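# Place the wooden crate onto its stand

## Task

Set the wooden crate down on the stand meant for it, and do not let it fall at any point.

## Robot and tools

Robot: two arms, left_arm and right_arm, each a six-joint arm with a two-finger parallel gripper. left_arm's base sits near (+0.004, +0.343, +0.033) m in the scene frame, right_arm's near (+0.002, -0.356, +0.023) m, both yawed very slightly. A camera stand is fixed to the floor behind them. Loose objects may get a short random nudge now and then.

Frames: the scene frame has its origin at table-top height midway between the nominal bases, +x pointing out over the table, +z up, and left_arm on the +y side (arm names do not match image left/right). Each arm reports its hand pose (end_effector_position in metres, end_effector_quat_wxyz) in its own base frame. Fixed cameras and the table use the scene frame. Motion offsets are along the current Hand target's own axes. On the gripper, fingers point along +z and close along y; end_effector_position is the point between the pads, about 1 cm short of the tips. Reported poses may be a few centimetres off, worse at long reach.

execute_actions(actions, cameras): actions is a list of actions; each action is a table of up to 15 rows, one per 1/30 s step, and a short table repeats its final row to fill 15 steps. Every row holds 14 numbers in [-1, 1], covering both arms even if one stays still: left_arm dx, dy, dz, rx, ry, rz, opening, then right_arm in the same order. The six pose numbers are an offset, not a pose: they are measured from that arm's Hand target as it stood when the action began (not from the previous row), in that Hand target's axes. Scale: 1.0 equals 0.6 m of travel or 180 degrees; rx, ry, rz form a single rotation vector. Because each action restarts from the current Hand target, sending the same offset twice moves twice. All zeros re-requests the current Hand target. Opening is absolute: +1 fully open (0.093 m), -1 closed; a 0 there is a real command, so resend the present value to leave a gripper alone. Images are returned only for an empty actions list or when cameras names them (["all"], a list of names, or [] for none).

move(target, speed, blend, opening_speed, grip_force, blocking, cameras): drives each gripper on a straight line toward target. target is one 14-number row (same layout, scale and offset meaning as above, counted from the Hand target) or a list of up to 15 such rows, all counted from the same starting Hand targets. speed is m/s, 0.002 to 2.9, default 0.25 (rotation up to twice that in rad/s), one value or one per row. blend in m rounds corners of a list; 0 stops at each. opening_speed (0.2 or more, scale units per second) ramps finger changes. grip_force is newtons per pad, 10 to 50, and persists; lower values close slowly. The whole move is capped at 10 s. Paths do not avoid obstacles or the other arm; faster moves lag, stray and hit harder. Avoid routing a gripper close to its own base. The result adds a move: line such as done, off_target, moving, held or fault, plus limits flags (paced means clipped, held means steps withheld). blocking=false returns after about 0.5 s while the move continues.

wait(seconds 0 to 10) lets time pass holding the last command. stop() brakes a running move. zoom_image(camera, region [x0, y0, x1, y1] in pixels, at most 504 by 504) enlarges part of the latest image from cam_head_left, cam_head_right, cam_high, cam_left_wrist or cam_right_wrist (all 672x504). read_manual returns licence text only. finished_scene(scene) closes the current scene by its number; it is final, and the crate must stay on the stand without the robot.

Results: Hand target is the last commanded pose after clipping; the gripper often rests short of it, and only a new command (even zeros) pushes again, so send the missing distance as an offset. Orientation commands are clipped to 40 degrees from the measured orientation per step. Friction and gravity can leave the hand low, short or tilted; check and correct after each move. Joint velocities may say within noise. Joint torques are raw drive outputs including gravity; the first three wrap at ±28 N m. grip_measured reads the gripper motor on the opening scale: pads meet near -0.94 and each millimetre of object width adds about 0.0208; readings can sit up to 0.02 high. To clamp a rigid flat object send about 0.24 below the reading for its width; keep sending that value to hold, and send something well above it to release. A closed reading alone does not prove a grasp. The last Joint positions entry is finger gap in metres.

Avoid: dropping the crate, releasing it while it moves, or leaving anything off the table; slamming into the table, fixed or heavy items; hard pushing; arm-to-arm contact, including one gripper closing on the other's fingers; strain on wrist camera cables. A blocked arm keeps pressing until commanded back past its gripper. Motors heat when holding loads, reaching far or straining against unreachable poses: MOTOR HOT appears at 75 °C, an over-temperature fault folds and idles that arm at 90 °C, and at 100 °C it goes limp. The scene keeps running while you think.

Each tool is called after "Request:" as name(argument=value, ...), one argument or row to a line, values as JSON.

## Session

Request:
execute_actions(
  actions=[],
)

Scene clock: 0.00 s.
left_arm: end_effector_position=(+0.3931, -0.0118, +0.0844) grip_measured=+1.000 end_effector_quat_wxyz=(+0.569, +0.015, +0.822, +0.004) | right_arm: end_effector_position=(+0.3792, +0.0057, +0.1064) grip_measured=+1.000 end_effector_quat_wxyz=(+0.587, -0.051, +0.803, +0.090)
Joint positions: left_arm=[-0.043 1.583 0.376 0.846 -0.029 0.014 0.093] | right_arm=[-0.128 1.482 0.342 0.823 -0.327 -0.016 0.093]
Joint velocities: within noise
Joint torques (N m): no reading
Heat: left arm: 24 °C; right arm: 26 °C.
Hand target: left_arm +0.3961, -0.0119, +0.0913; +0.577, +0.015, +0.817, +0.004 | right_arm +0.3817, +0.0054, +0.1124; +0.594, -0.052, +0.798, +0.089
Tool commands: left_gripper/opening=+1.0 right_gripper/opening=+1.0
camera_calibration:
cam_left_wrist: T_world_to_cam=[[-0.0223816, -0.999365, -0.0277301, -0.00143422], [-0.705273, 0.0354419, -0.708049, 0.377356], [0.708582, 0.00370998, -0.705619, -0.137731], [0, 0, 0, 1]] pos_world=[0.363701, -0.0142966, 0.169961]
cam_right_wrist: T_world_to_cam=[[0.184261, -0.980848, -0.0631317, -0.0597052], [-0.671684, -0.0787684, -0.736638, 0.372703], [0.717557, 0.178138, -0.673334, -0.114381], [0, 0, 0, 1]] pos_world=[0.343414, -0.00882889, 0.193761]

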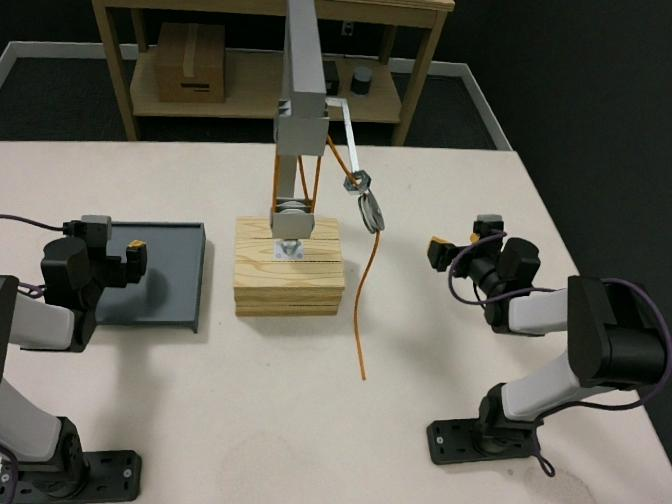

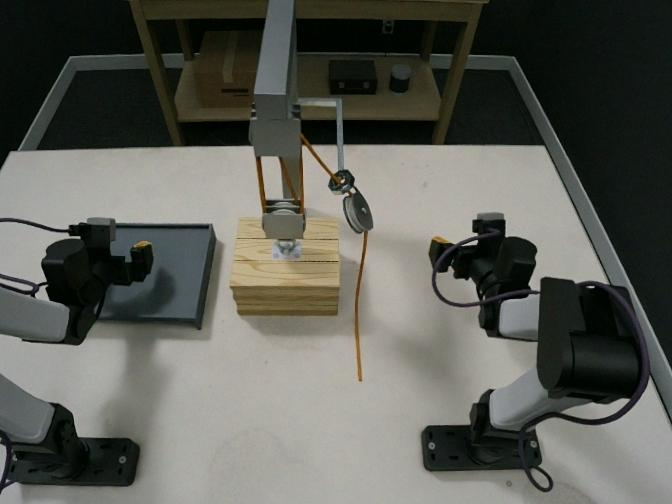

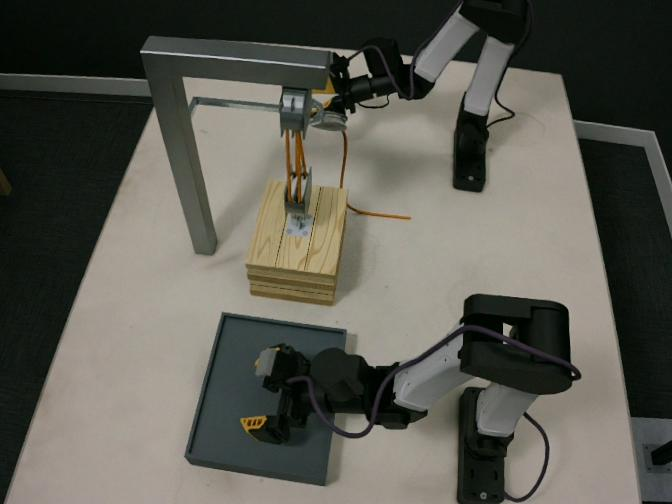

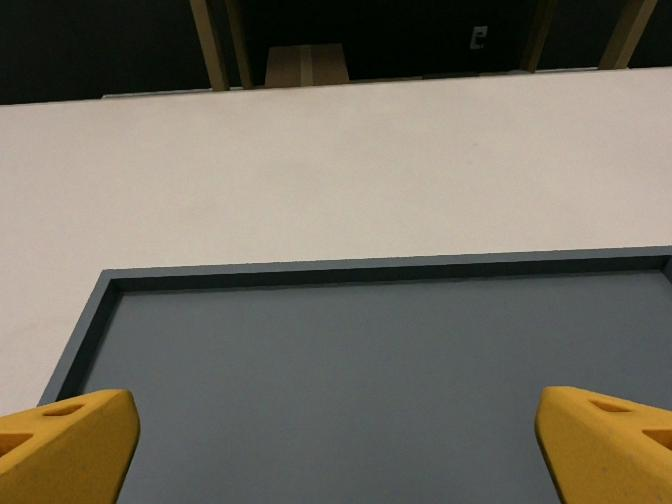

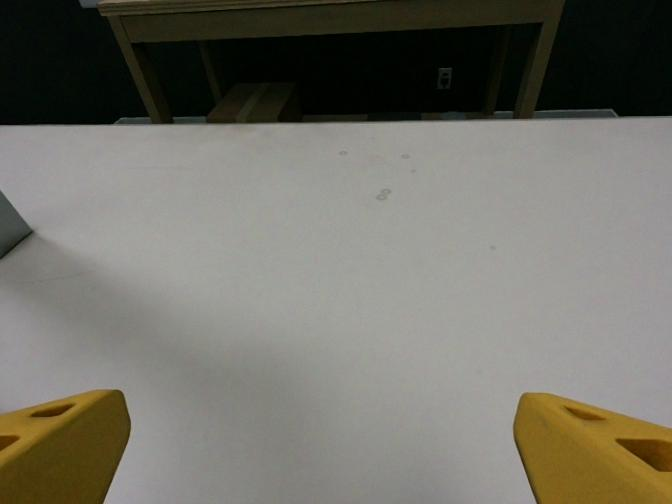

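Request:
move(
  target=[-0.005,0.17,-0.069,0.125,0.382,-0.096,0.2,0.007,0.27,-0.195,-0.267,-0.074,-0.0625,0.6],
  speed=0.25,
  cameras=["cam_head_right","cam_high","cam_left_wrist","cam_right_wrist"],
)

Scene clock: 12.77 s.
left_arm: end_effector_position=(+0.3582, +0.0857, +0.1105) grip_measured=+0.201 end_effector_quat_wxyz=(+0.003, -0.005, +0.974, -0.225) | right_arm: end_effector_position=(+0.2465, +0.1365, +0.1551) grip_measured=+0.603 end_effector_quat_wxyz=(+0.619, -0.349, +0.616, +0.341)
Joint positions: left_arm=[0.42 2.097 1.829 -1.491 0.415 0.45 0.055] | right_arm=[-0.044 1.289 0.056 1.229 -1.062 -0.016 0.074]
Joint torques (N m): left_arm=[0.69 -7.83 8.65 -0.06 0.16 0.15] | right_arm=[1.01 -1.88 3.69 1.83 -0.24 0.15]
Heat: left arm: 27 °C; right arm: 28 °C.
Hand target: left_arm +0.3601, +0.0903, +0.1102; +0.001, +0.001, +0.976, -0.219 | right_arm +0.2401, +0.1403, +0.1539; +0.613, -0.353, +0.612, +0.353
Off the commanded pose: left_arm 0.005 m, 1 deg | right_arm 0.007 m, 2 deg.
move: done
camera_calibration:
cam_left_wrist: T_world_to_cam=[[0.00336387, -0.898749, 0.43845, 0.0266088], [-0.914913, 0.17421, 0.364121, 0.312461], [-0.403636, -0.402369, -0.821692, 0.351066], [0, 0, 0, 1]] pos_world=[0.427488, 0.110739, 0.163027]
cam_right_wrist: T_world_to_cam=[[0.846221, -0.531839, 0.0325282, -0.143161], [-0.20278, -0.377899, -0.903368, 0.280826], [0.492738, 0.757852, -0.427632, -0.0715251], [0, 0, 0, 1]] pos_world=[0.213335, 0.084191, 0.22776]
Images, in order (width x height): cam_head_right 672x504, cam_high 672x504, cam_left_wrist 672x504, cam_right_wrist 672x504.

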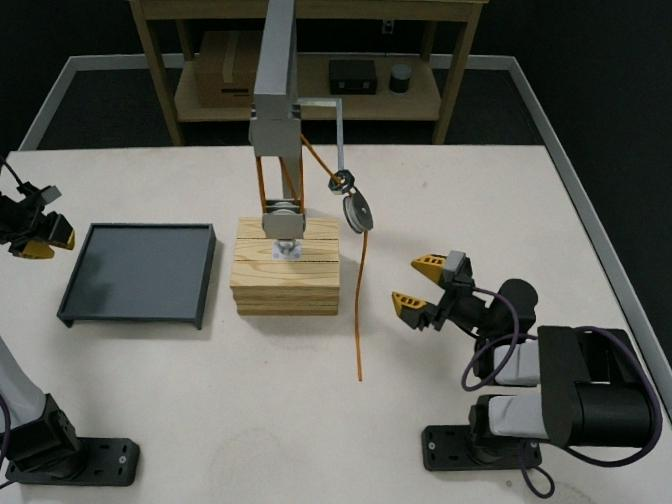

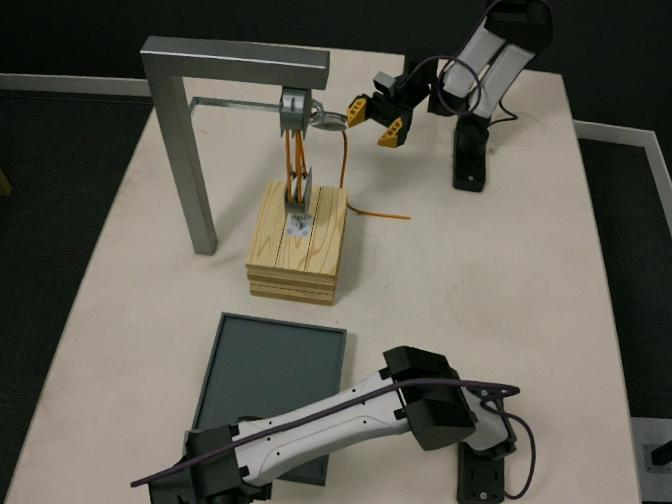

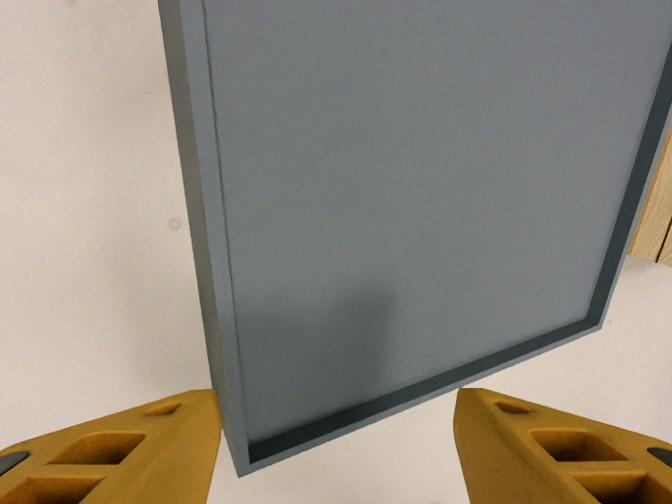

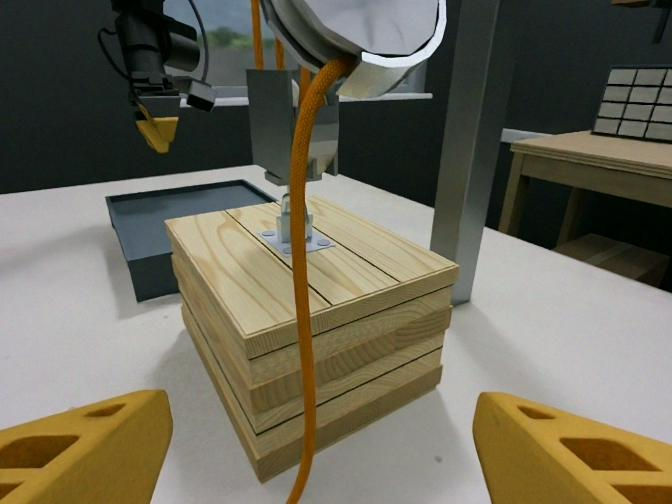

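Request:
move(
  target=[
    [-0.003,0.061,-0.007,0,0,0,-0.1,-0.018,0.013,0.163,0,0,0,0.6],
    [-0.003,0.061,0.128,0,0,0,-0.1,-0.018,0.013,0.163,0.167,0,0,0.5],
    [-0.003,0.061,0.128,0,0,0,-1,-0.018,0.013,0.163,0.167,0,0,-1],
  ],
  speed=0.12,
  grip_force=[35,50],
  cameras=["cam_head_right","cam_high","cam_left_wrist","cam_right_wrist"],
)

Scene clock: 28.70 s.
left_arm: end_effector_position=(+0.3607, +0.0925, +0.0252) grip_measured=-0.635 end_effector_quat_wxyz=(-0.001, +0.003, +0.975, -0.221) | right_arm: end_effector_position=(+0.2823, +0.2283, +0.1620) grip_measured=-0.961 end_effector_quat_wxyz=(+0.682, -0.190, +0.683, +0.179)
Joint positions: left_arm=[0.428 2.185 1.625 -1.209 0.401 0.474 0.015] | right_arm=[0.809 1.446 0.209 1.23 0.28 -0.013 0]
Joint torques (N m): left_arm=[-0.06 -9.91 5.23 0.12 0.38 -0.1] | right_arm=[0.85 -3.73 5.22 2.05 0.11 0.17]
Heat: left arm: 27 °C; right arm: 29 °C.
Hand target: left_arm +0.3621, +0.0907, +0.0252; +0.001, +0.000, +0.976, -0.219 | right_arm +0.2824, +0.2288, +0.1648; +0.683, -0.183, +0.683, +0.182
Off the commanded pose: left_arm 0.002 m, 0 deg | right_arm 0.003 m, 1 deg.
grip_force (N): 35, 50
move: done
camera_calibration:
cam_left_wrist: T_world_to_cam=[[-0.00925867, -0.902344, 0.430917, 0.0751567], [-0.910622, 0.185651, 0.36919, 0.341922], [-0.413137, -0.388984, -0.823413, 0.287011], [0, 0, 0, 1]] pos_world=[0.430632, 0.115982, 0.0777084]
cam_right_wrist: T_world_to_cam=[[0.496269, -0.867471, 0.0347953, 0.050205], [-0.359371, -0.241745, -0.901339, 0.34179], [0.790297, 0.434802, -0.431715, -0.165291], [0, 0, 0, 1]] pos_world=[0.228544, 0.198047, 0.234963]
Images, in order (width x height): cam_head_right 672x504, cam_high 672x504, cam_left_wrist 672x504, cam_right_wrist 672x504.

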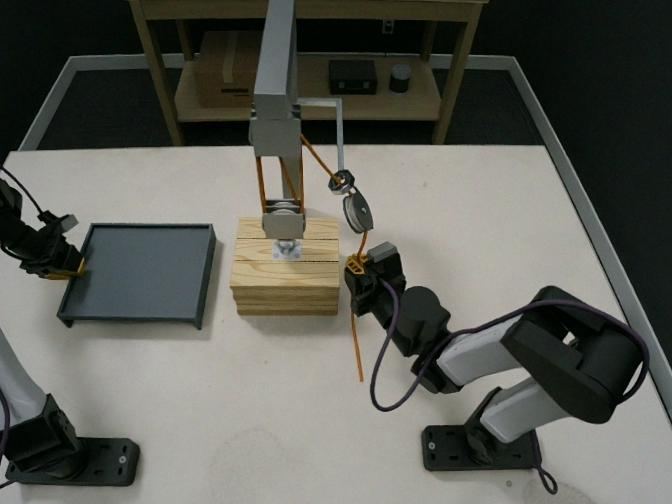

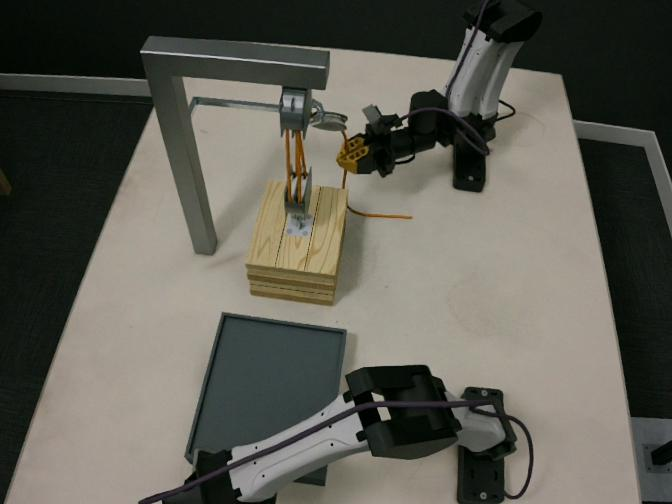

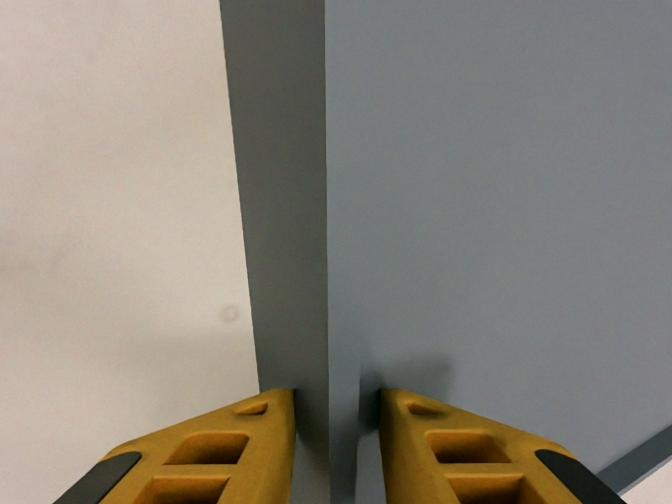

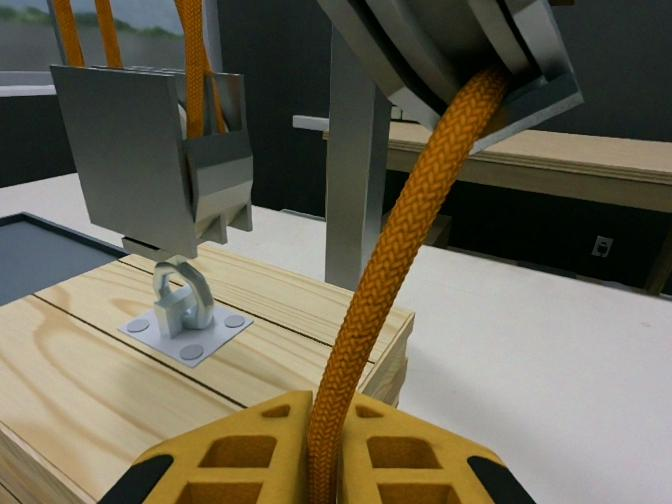

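Request:
move(
  target=[
    [0,0,0,0,0,0,-1,-0.02,-0.417,0,0,0,-0.45,-1],
    [0,0,0,0,0,0,-1,-0.02,-0.804,-0.204,0.0695,0.06,-0.4475,-1],
  ],
  speed=0.1,
  blend=[0.05,0],
  cameras=["cam_head_right","cam_head_left","cam_high","cam_right_wrist"],
)

Scene clock: 44.03 s.
left_arm: end_effector_position=(+0.3607, +0.0925, +0.0252) grip_measured=-0.644 end_effector_quat_wxyz=(-0.001, +0.003, +0.975, -0.221) | right_arm: end_effector_position=(+0.3660, -0.1306, +0.1729) grip_measured=-0.961 end_effector_quat_wxyz=(+0.666, -0.630, +0.314, -0.247)
Joint positions: left_arm=[0.428 2.185 1.625 -1.209 0.401 0.474 0.014] | right_arm=[-0.791 1.986 0.803 1.467 -1.543 -1.18 0]
Joint torques (N m): left_arm=[0.01 -9.78 5.52 0.16 0.44 -0.08] | right_arm=[-11.74 -2.65 9.84 0.68 3.4 0.26]
Heat: left arm: 30 °C; right arm: 30 °C.
Hand target: left_arm +0.3621, +0.0907, +0.0252; +0.001, +0.000, +0.976, -0.219 | right_arm +0.4168, -0.2503, +0.1770; +0.592, -0.525, +0.474, -0.387
Off the commanded pose: left_arm 0.002 m, 0 deg | right_arm 0.130 m, 29 deg.
grip_force (N): 35, 50
move: off_target (right_arm)
camera_calibration:
cam_right_wrist: T_world_to_cam=[[0.0470363, -0.0750634, 0.996069, -0.201383], [0.305442, -0.948329, -0.0858893, -0.181682], [0.951048, 0.308281, -0.0216784, -0.217025], [0, 0, 0, 1]] pos_world=[0.271367, -0.120506, 0.180282]
Images, in order (width x height): cam_head_left 672x504, cam_head_right 672x504, cam_high 672x504, cam_right_wrist 672x504.

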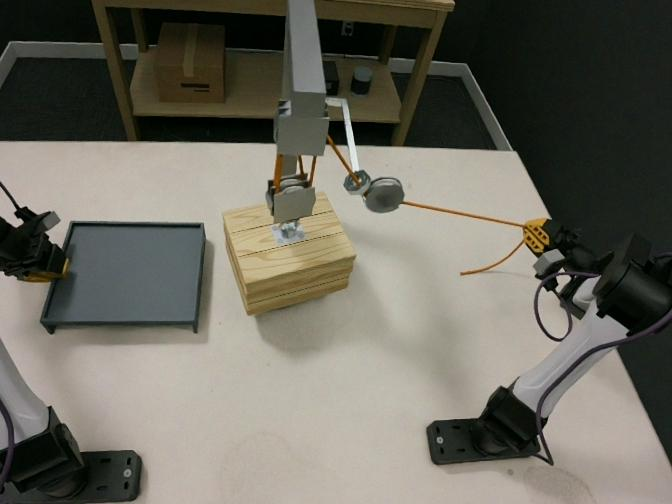

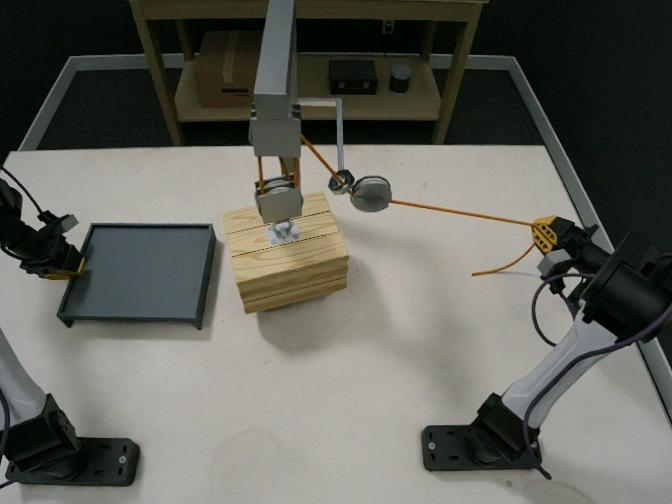

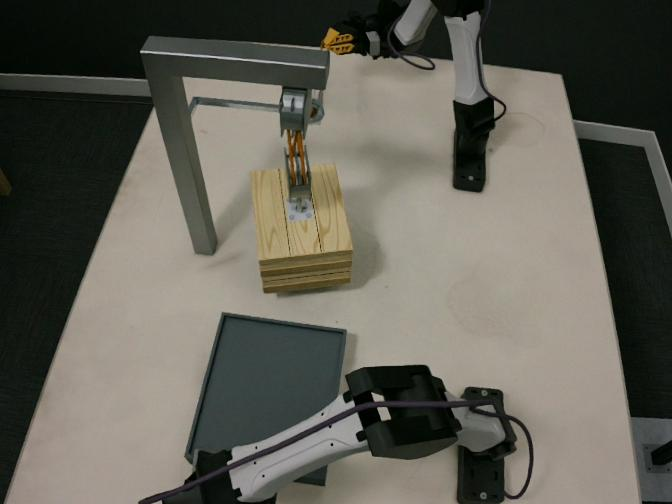

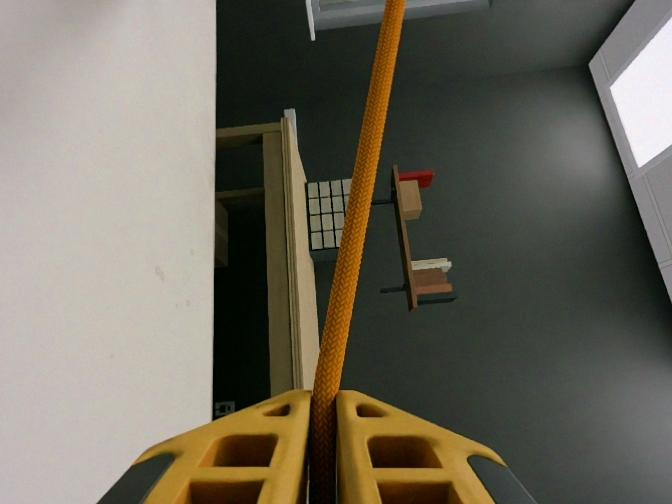

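Request:
move(
  target=[0,0,0,0,0,0,-1,0.159,-0.025,-0.043,0,0,0,-1],
  speed=0.08,
  cameras=["cam_head_right","cam_head_left","cam_high"],
)

Scene clock: 48.27 s.
left_arm: end_effector_position=(+0.3607, +0.0925, +0.0252) grip_measured=-0.644 end_effector_quat_wxyz=(-0.001, +0.003, +0.975, -0.221) | right_arm: end_effector_position=(+0.4033, -0.2355, +0.1748) grip_measured=-0.962 end_effector_quat_wxyz=(+0.643, -0.624, +0.324, -0.303)
Joint positions: left_arm=[0.428 2.185 1.625 -1.209 0.401 0.474 0.014] | right_arm=[-0.897 2.251 1.229 1.466 -1.546 -1.088 0]
Joint torques (N m): left_arm=[-0.13 -9.8 5.37 0.11 0.35 -0.08] | right_arm=[-11.77 -5.07 10.43 0.2 2.55 0.6]
Heat: left arm: 31 °C; right arm: 31 °C.
Hand target: left_arm +0.3621, +0.0907, +0.0252; +0.001, +0.000, +0.976, -0.219 | right_arm +0.4164, -0.3502, +0.1770; +0.592, -0.525, +0.474, -0.387
Off the commanded pose: left_arm 0.002 m, 0 deg | right_arm 0.116 m, 23 deg.
grip_force (N): 35, 50
move: off_target (right_arm)
Images, in order (width x height): cam_head_left 672x504, cam_head_right 672x504, cam_high 672x504.

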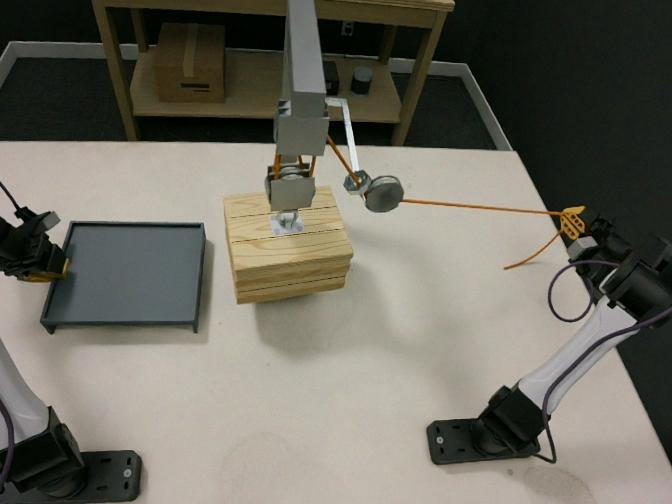

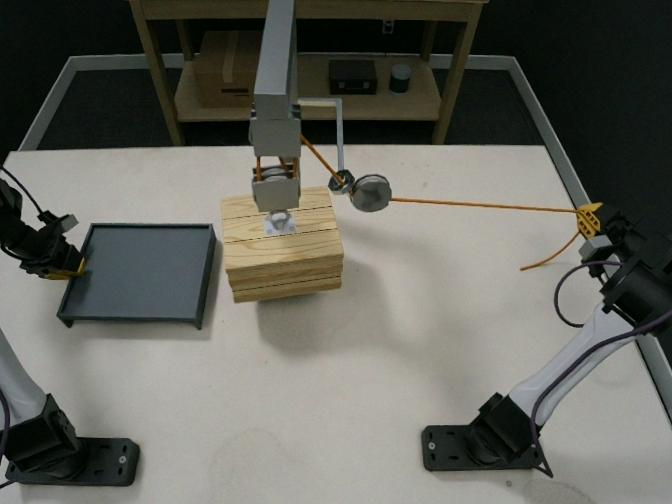

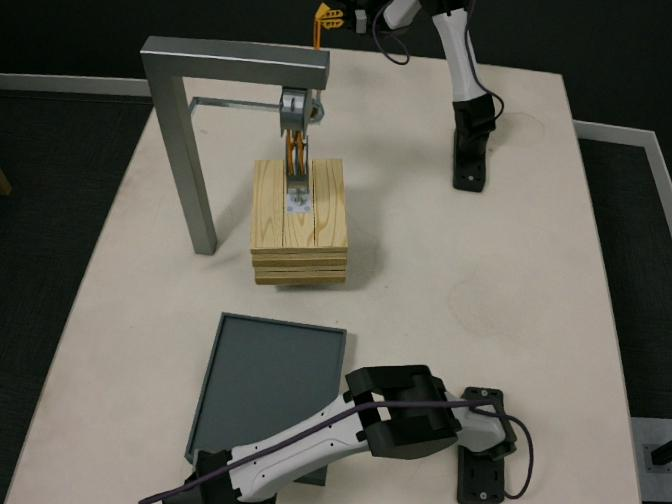

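Request:
move(
  target=[0.028,-0.45,0.21,0,0,0,-1,0,0,0,0,0,0,-1],
  speed=0.1,
  cameras=["cam_head_right","cam_head_left","cam_high","cam_left_wrist"],
)

Request:
zoom_image(
  camera="cam_head_right",
  region=[160, 150, 400, 350],
)

Scene clock: 59.50 s.
left_arm: end_effector_position=(+0.3408, -0.1956, +0.0257) grip_measured=-0.649 end_effector_quat_wxyz=(-0.003, -0.010, +0.977, -0.212) | right_arm: end_effector_position=(+0.4037, -0.2360, +0.1750) grip_measured=-0.962 end_effector_quat_wxyz=(+0.643, -0.624, +0.324, -0.304)
Joint positions: left_arm=[-0.353 1.971 1.303 -0.75 0.4 -0.404 0.014] | right_arm=[-0.897 2.252 1.232 1.466 -1.546 -1.087 0]
Joint torques (N m): left_arm=[-1.5 -6.94 8.5 0.83 0.41 -0.02] | right_arm=[-11.74 -5.11 10.26 0.21 2.56 0.58]
Heat: left arm: 32 °C; right arm: 36 °C.
Hand target: left_arm +0.3452, -0.2073, +0.0267; +0.001, +0.000, +0.976, -0.219 | right_arm +0.4164, -0.3502, +0.1770; +0.592, -0.525, +0.474, -0.387
Off the commanded pose: left_arm 0.013 m, 2 deg | right_arm 0.115 m, 24 deg.
grip_force (N): 35, 50
move: off_target (left_arm, right_arm)
camera_calibration:
cam_left_wrist: T_world_to_cam=[[0.015963, -0.909809, 0.41472, -0.19478], [-0.910652, 0.158039, 0.381755, 0.371418], [-0.412866, -0.38376, -0.825996, 0.16814], [0, 0, 0, 1]] pos_world=[0.410761, -0.171385, 0.0778712]
Images, in order (width x height): cam_head_left 672x504, cam_head_right 672x504, cam_high 672x504, cam_left_wrist 672x504.

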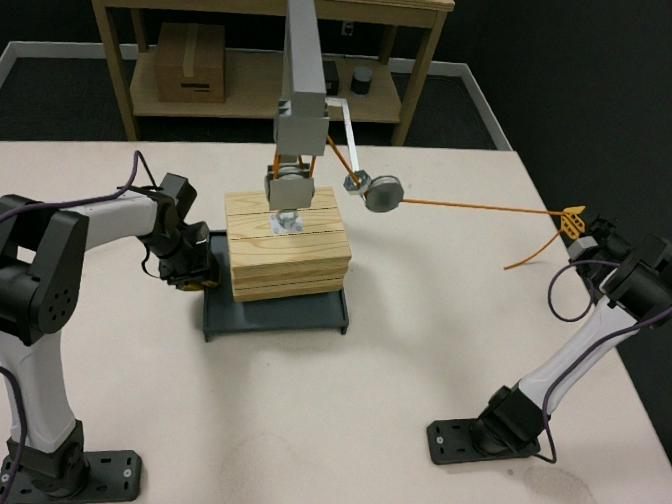

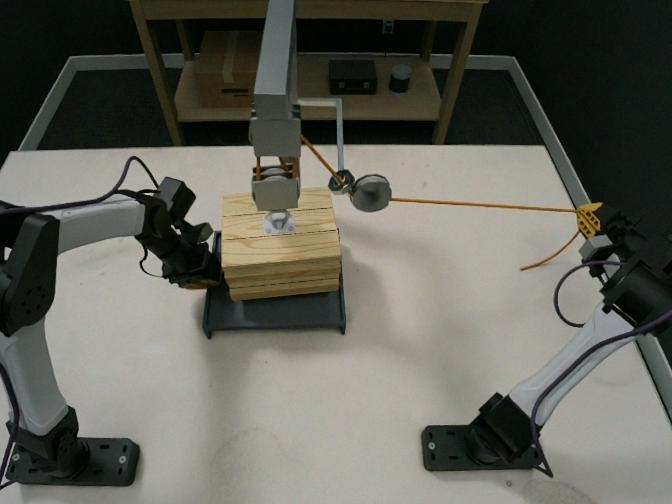

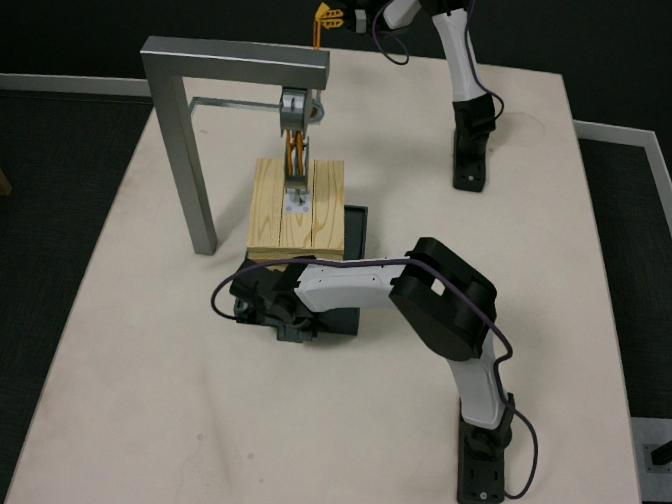

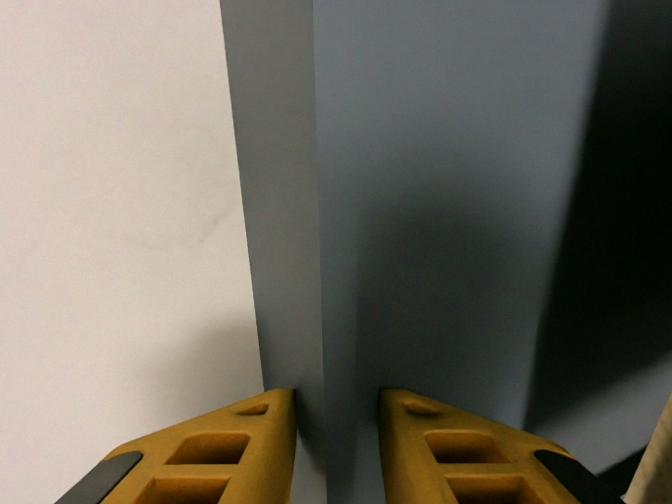

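Scaled by 2.100 from the camera's 672x504 image, which has a finer 960x720 frame.

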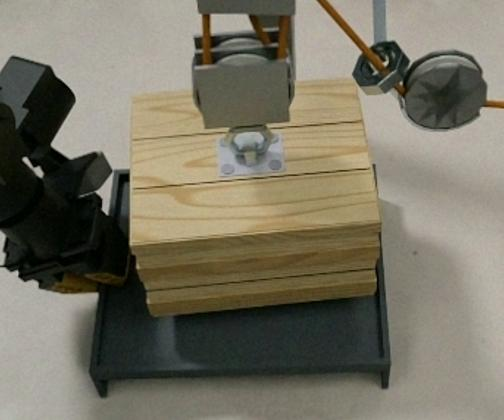

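Request:
move(
  target=[-0.025,-0.033,0.014,0,0,0,-1,0,0,0,0,0,0,-1],
  speed=0.08,
  cameras=["cam_head_right","cam_left_wrist"],
)

Request:
zoom_image(
  camera="cam_head_right",
  region=[160, 150, 400, 350],
)

Scene clock: 64.83 s.
left_arm: end_effector_position=(+0.3502, -0.2156, +0.0262) grip_measured=-0.650 end_effector_quat_wxyz=(-0.012, -0.003, +0.978, -0.210) | right_arm: end_effector_position=(+0.4037, -0.2360, +0.1750) grip_measured=-0.962 end_effector_quat_wxyz=(+0.643, -0.624, +0.324, -0.304)
Joint positions: left_arm=[-0.392 2.038 1.406 -0.791 0.398 -0.429 0.014] | right_arm=[-0.897 2.252 1.232 1.466 -1.546 -1.087 0]
Joint torques (N m): left_arm=[-1.09 -7.35 9.14 0.95 0.35 -0.12] | right_arm=[-11.73 -5.07 10.29 0.21 2.56 0.58]
Heat: left arm: 32 °C; right arm: 37 °C.
Hand target: left_arm +0.3601, -0.2288, +0.0276; +0.001, +0.000, +0.976, -0.219 | right_arm +0.4164, -0.3502, +0.1770; +0.592, -0.525, +0.474, -0.387
Off the commanded pose: left_arm 0.017 m, 2 deg | right_arm 0.115 m, 24 deg.
grip_force (N): 35, 50
move: off_target (left_arm, right_arm)
camera_calibration:
cam_left_wrist: T_world_to_cam=[[0.00682719, -0.911745, 0.410701, -0.210437], [-0.902495, 0.171257, 0.395189, 0.382499], [-0.430647, -0.373354, -0.821675, 0.17307], [0, 0, 0, 1]] pos_world=[0.421172, -0.192754, 0.0774751]
Images, in order (width x height): cam_head_right 672x504, cam_left_wrist 672x504.

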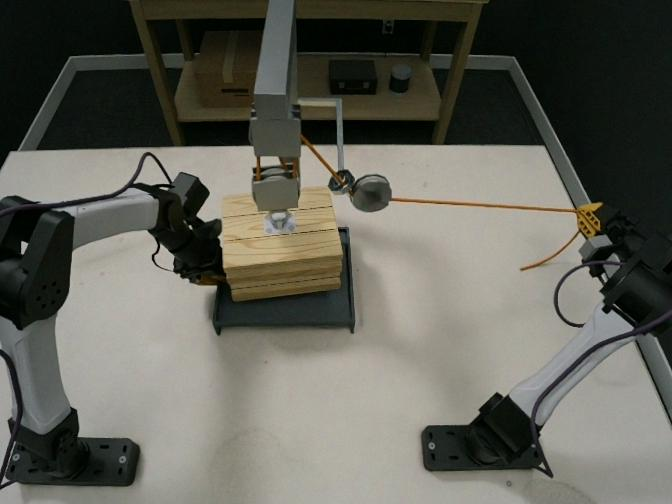

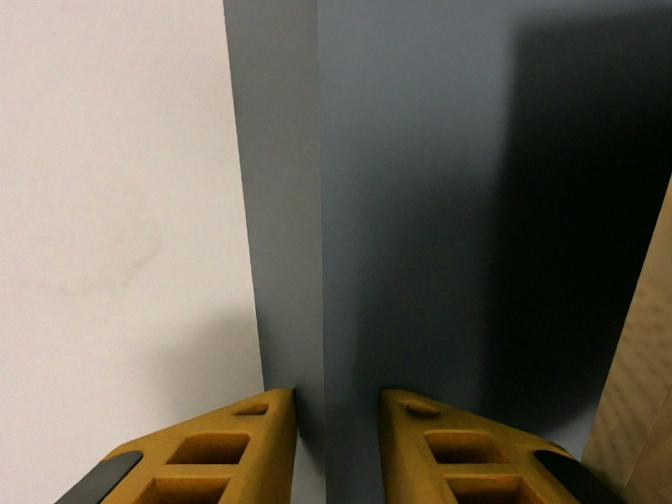

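Scaled by 2.100 from the camera's 672x504 image, which has a finer 960x720 frame.

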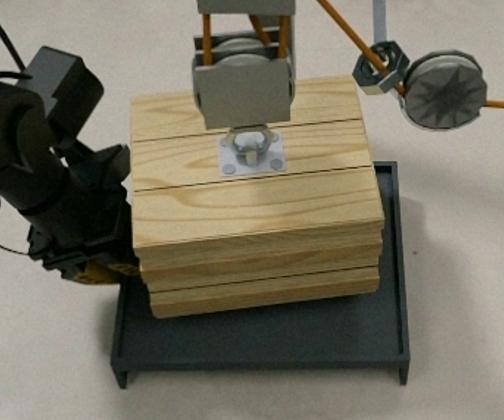

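Request:
move(
  target=[
    [0.013,0.027,-0.013,0,0,0,-1,0,0,0,0,0,0,-1],
    [0.013,0.027,-0.013,0,0,0,-0.35,0,0,0,0,0,0,-1],
    [0.013,0.027,-0.213,0,0,0,-0.35,0,0,0,0,0,0,-1],
    [0.013,0.3,-0.213,0,0,0,-0.35,0,0,0,0,0,0,-1],
  ],
  speed=0.14,
  blend=[0,0,0.03,0],
  cameras=["cam_head_right","cam_high"],
)

Request:
zoom_image(
  camera="cam_head_right",
  region=[160, 150, 400, 350],
)

Request:
zoom_image(
  camera="cam_high",
  region=[180, 140, 400, 340],
)

Scene clock: 73.07 s.
left_arm: end_effector_position=(+0.3516, -0.0095, +0.0703) grip_measured=-0.351 end_effector_quat_wxyz=(+0.002, -0.006, +0.977, -0.214) | right_arm: end_effector_position=(+0.4037, -0.2360, +0.1750) grip_measured=-0.962 end_effector_quat_wxyz=(+0.643, -0.624, +0.324, -0.304)
Joint positions: left_arm=[0.172 1.945 1.456 -1.153 0.425 0.175 0.028] | right_arm=[-0.897 2.252 1.232 1.466 -1.546 -1.087 0]
Joint torques (N m): left_arm=[0.54 -7.16 6.08 0.39 0.44 0.2] | right_arm=[-11.74 -5.09 10.29 0.2 2.56 0.58]
Heat: left arm: 32 °C; right arm: 39 °C.
Hand target: left_arm +0.3524, -0.0115, +0.0662; +0.001, +0.001, +0.976, -0.219 | right_arm +0.4164, -0.3502, +0.1770; +0.592, -0.525, +0.474, -0.387
Off the commanded pose: left_arm 0.005 m, 1 deg | right_arm 0.115 m, 24 deg.
grip_force (N): 35, 50
move: off_target (right_arm)
Images, in order (width x height): cam_head_right 672x504, cam_high 672x504.

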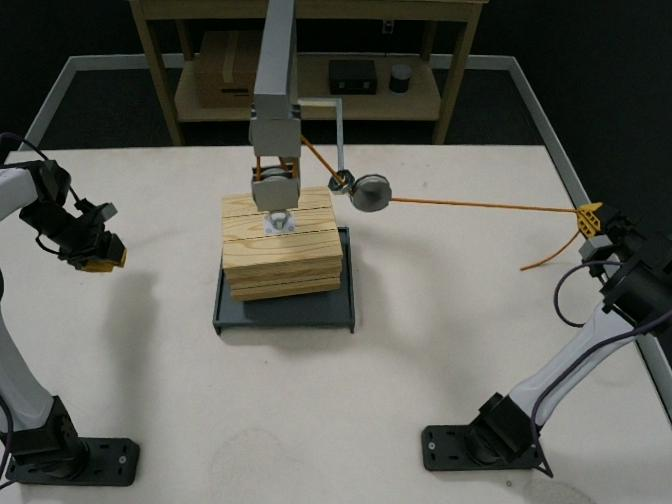

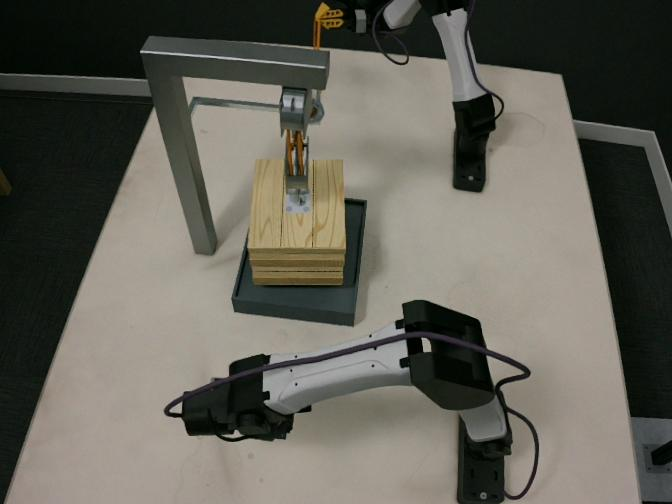

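Scaled by 2.100 from the camera's 672x504 image, which has a finer 960x720 frame.

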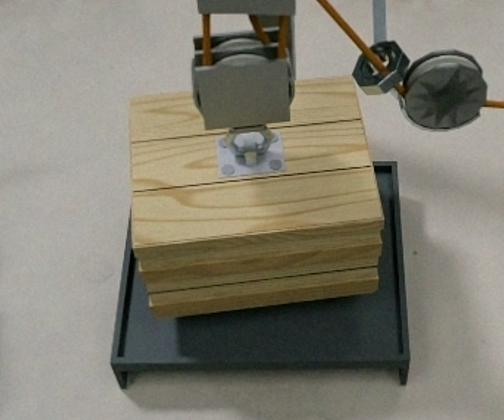

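Scaled by 2.291 from the camera's 672x504 image, which has a finer 960x720 frame.

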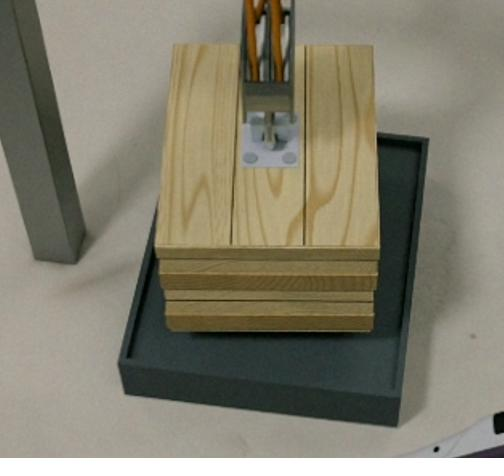

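Request:
move(
  target=[
    [0.22,-0.398,0.087,-0.0755,-0.273,0.166,-1,0,0,0,0,0,0,-1],
    [0.262,-0.563,0.351,-0.0755,-0.273,0.166,-1,0,0,0,0,0,0,-1],
  ],
  speed=0.15,
  blend=[0.02,0],
  cameras=["cam_head_right","cam_high","cam_left_wrist"],
)

Request:
zoom_image(
  camera="cam_head_right",
  region=[160, 150, 400, 350],
)

Scene clock: 94.87 s.
left_arm: end_effector_position=(+0.1924, -0.3989, +0.0148) grip_measured=-0.986 end_effector_quat_wxyz=(+0.445, +0.168, +0.877, -0.071) | right_arm: end_effector_position=(+0.4037, -0.2360, +0.1750) grip_measured=-0.962 end_effector_quat_wxyz=(+0.643, -0.624, +0.324, -0.304)
Joint positions: left_arm=[-1.389 2.023 1.015 0.039 -0.768 -0.762 0] | right_arm=[-0.897 2.252 1.232 1.466 -1.546 -1.087 0]
Joint torques (N m): left_arm=[0.28 -7.2 8.02 1.45 -0.66 -0.13] | right_arm=[-11.74 -5.12 10.28 0.22 2.57 0.57]
Heat: left arm: 32 °C; right arm: 42 °C.
Hand target: left_arm +0.1951, -0.4068, +0.0199; +0.456, +0.154, +0.873, -0.080 | right_arm +0.4164, -0.3502, +0.1770; +0.592, -0.525, +0.474, -0.387
Off the commanded pose: left_arm 0.010 m, 2 deg | right_arm 0.115 m, 24 deg.
grip_force (N): 35, 50
move: off_target (right_arm)
camera_calibration:
cam_left_wrist: T_world_to_cam=[[-0.360431, -0.93239, -0.0271648, -0.302921], [-0.808239, 0.326712, -0.489907, 0.333034], [0.465659, -0.154622, -0.871352, -0.0571566], [0, 0, 0, 1]] pos_world=[0.186604, -0.400084, 0.105123]
Images, in order (width x height): cam_head_right 672x504, cam_high 672x504, cam_left_wrist 672x504.

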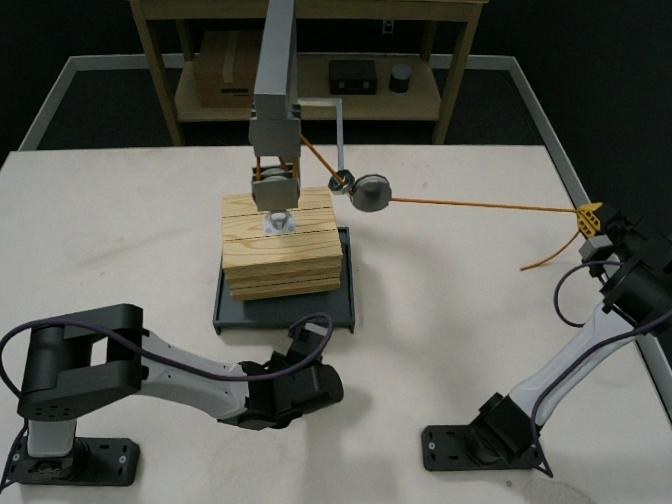

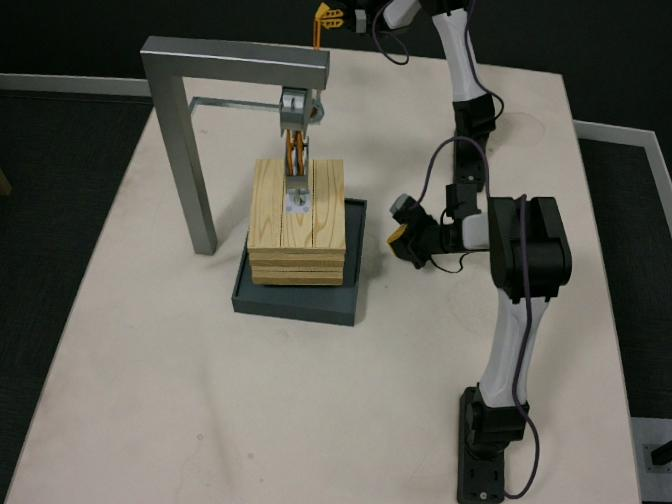

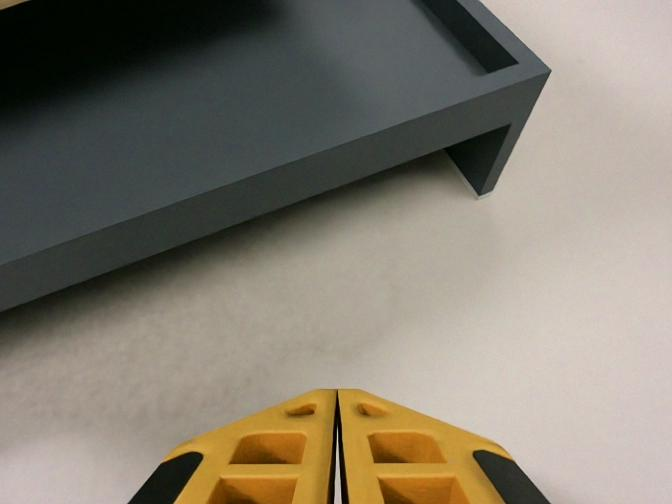

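Scaled by 2.100 from the camera's 672x504 image, which has a finer 960x720 frame.

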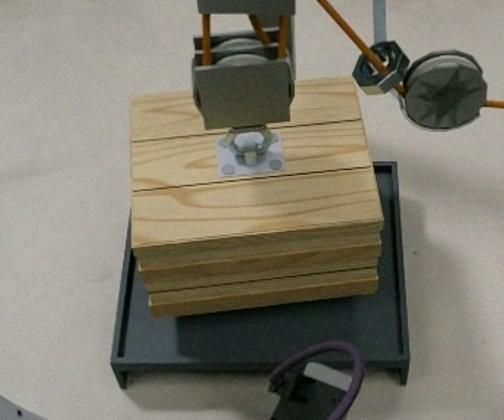

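Request:
move(
  target=[-0.061,0.025,0.076,0,0,0,-1,0,0,0,0,0,0,-1],
  speed=0.05,
  cameras=["cam_head_right","cam_high","cam_left_wrist"],
)

Request:
zoom_image(
  camera="cam_high",
  region=[180, 140, 400, 340],
)

Scene clock: 103.70 s.
left_arm: end_effector_position=(+0.2439, -0.4034, +0.0209) grip_measured=-0.986 end_effector_quat_wxyz=(+0.450, +0.162, +0.876, -0.067) | right_arm: end_effector_position=(+0.4037, -0.2360, +0.1750) grip_measured=-0.962 end_effector_quat_wxyz=(+0.643, -0.624, +0.324, -0.304)
Joint positions: left_arm=[-1.261 2.058 1.077 0.101 -0.705 -0.631 0] | right_arm=[-0.897 2.252 1.232 1.466 -1.546 -1.087 0]
Joint torques (N m): left_arm=[2.54 -7.15 8.72 1.82 -0.24 0.14] | right_arm=[-11.74 -5.14 10.28 0.21 2.56 0.57]
Heat: left arm: 32 °C; right arm: 43 °C.
Hand target: left_arm +0.2551, -0.4126, +0.0238; +0.456, +0.154, +0.873, -0.080 | right_arm +0.4164, -0.3502, +0.1770; +0.592, -0.525, +0.474, -0.387
Off the commanded pose: left_arm 0.015 m, 2 deg | right_arm 0.115 m, 24 deg.
grip_force (N): 35, 50
move: off_target (left_arm, right_arm)
camera_calibration:
cam_left_wrist: T_world_to_cam=[[-0.348119, -0.936932, -0.0311587, -0.29317], [-0.80794, 0.316717, -0.496914, 0.37511], [0.475443, -0.147811, -0.86724, -0.0762437], [0, 0, 0, 1]] pos_world=[0.237258, -0.404754, 0.111141]
Images, in order (width x height): cam_head_right 672x504, cam_high 672x504, cam_left_wrist 672x504.

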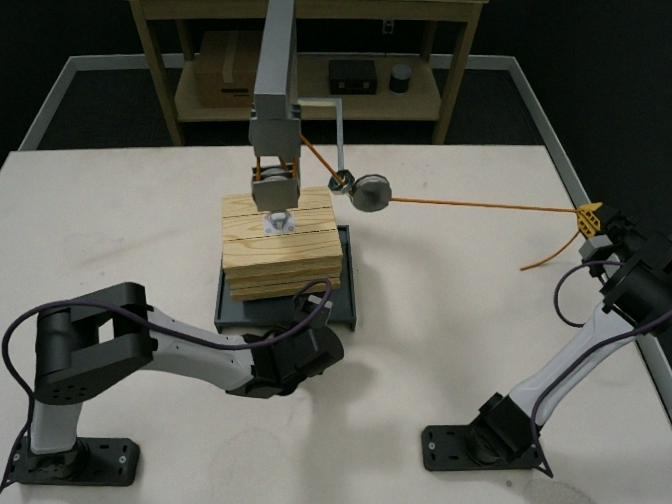

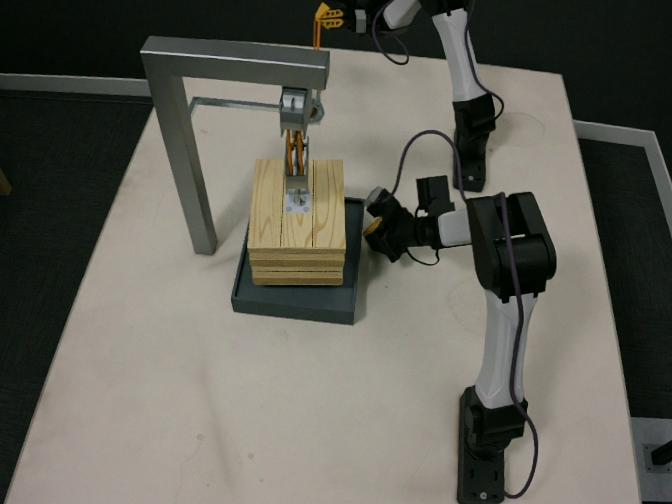

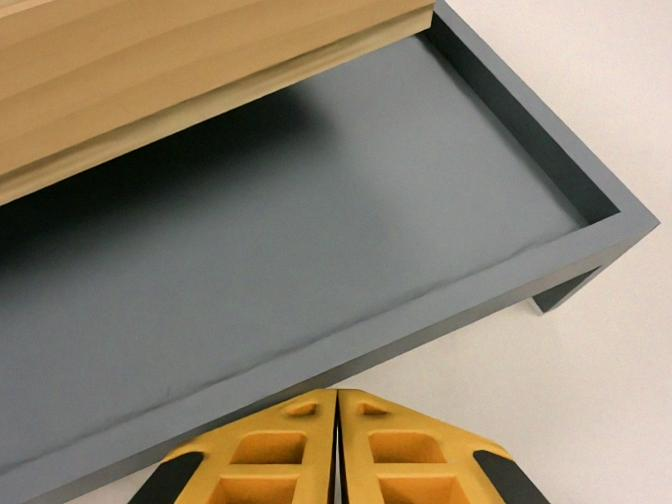

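Scaled by 2.291 from the camera's 672x504 image, which has a finer 960x720 frame.

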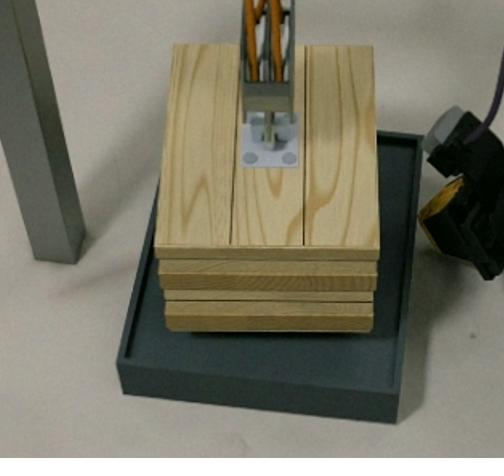

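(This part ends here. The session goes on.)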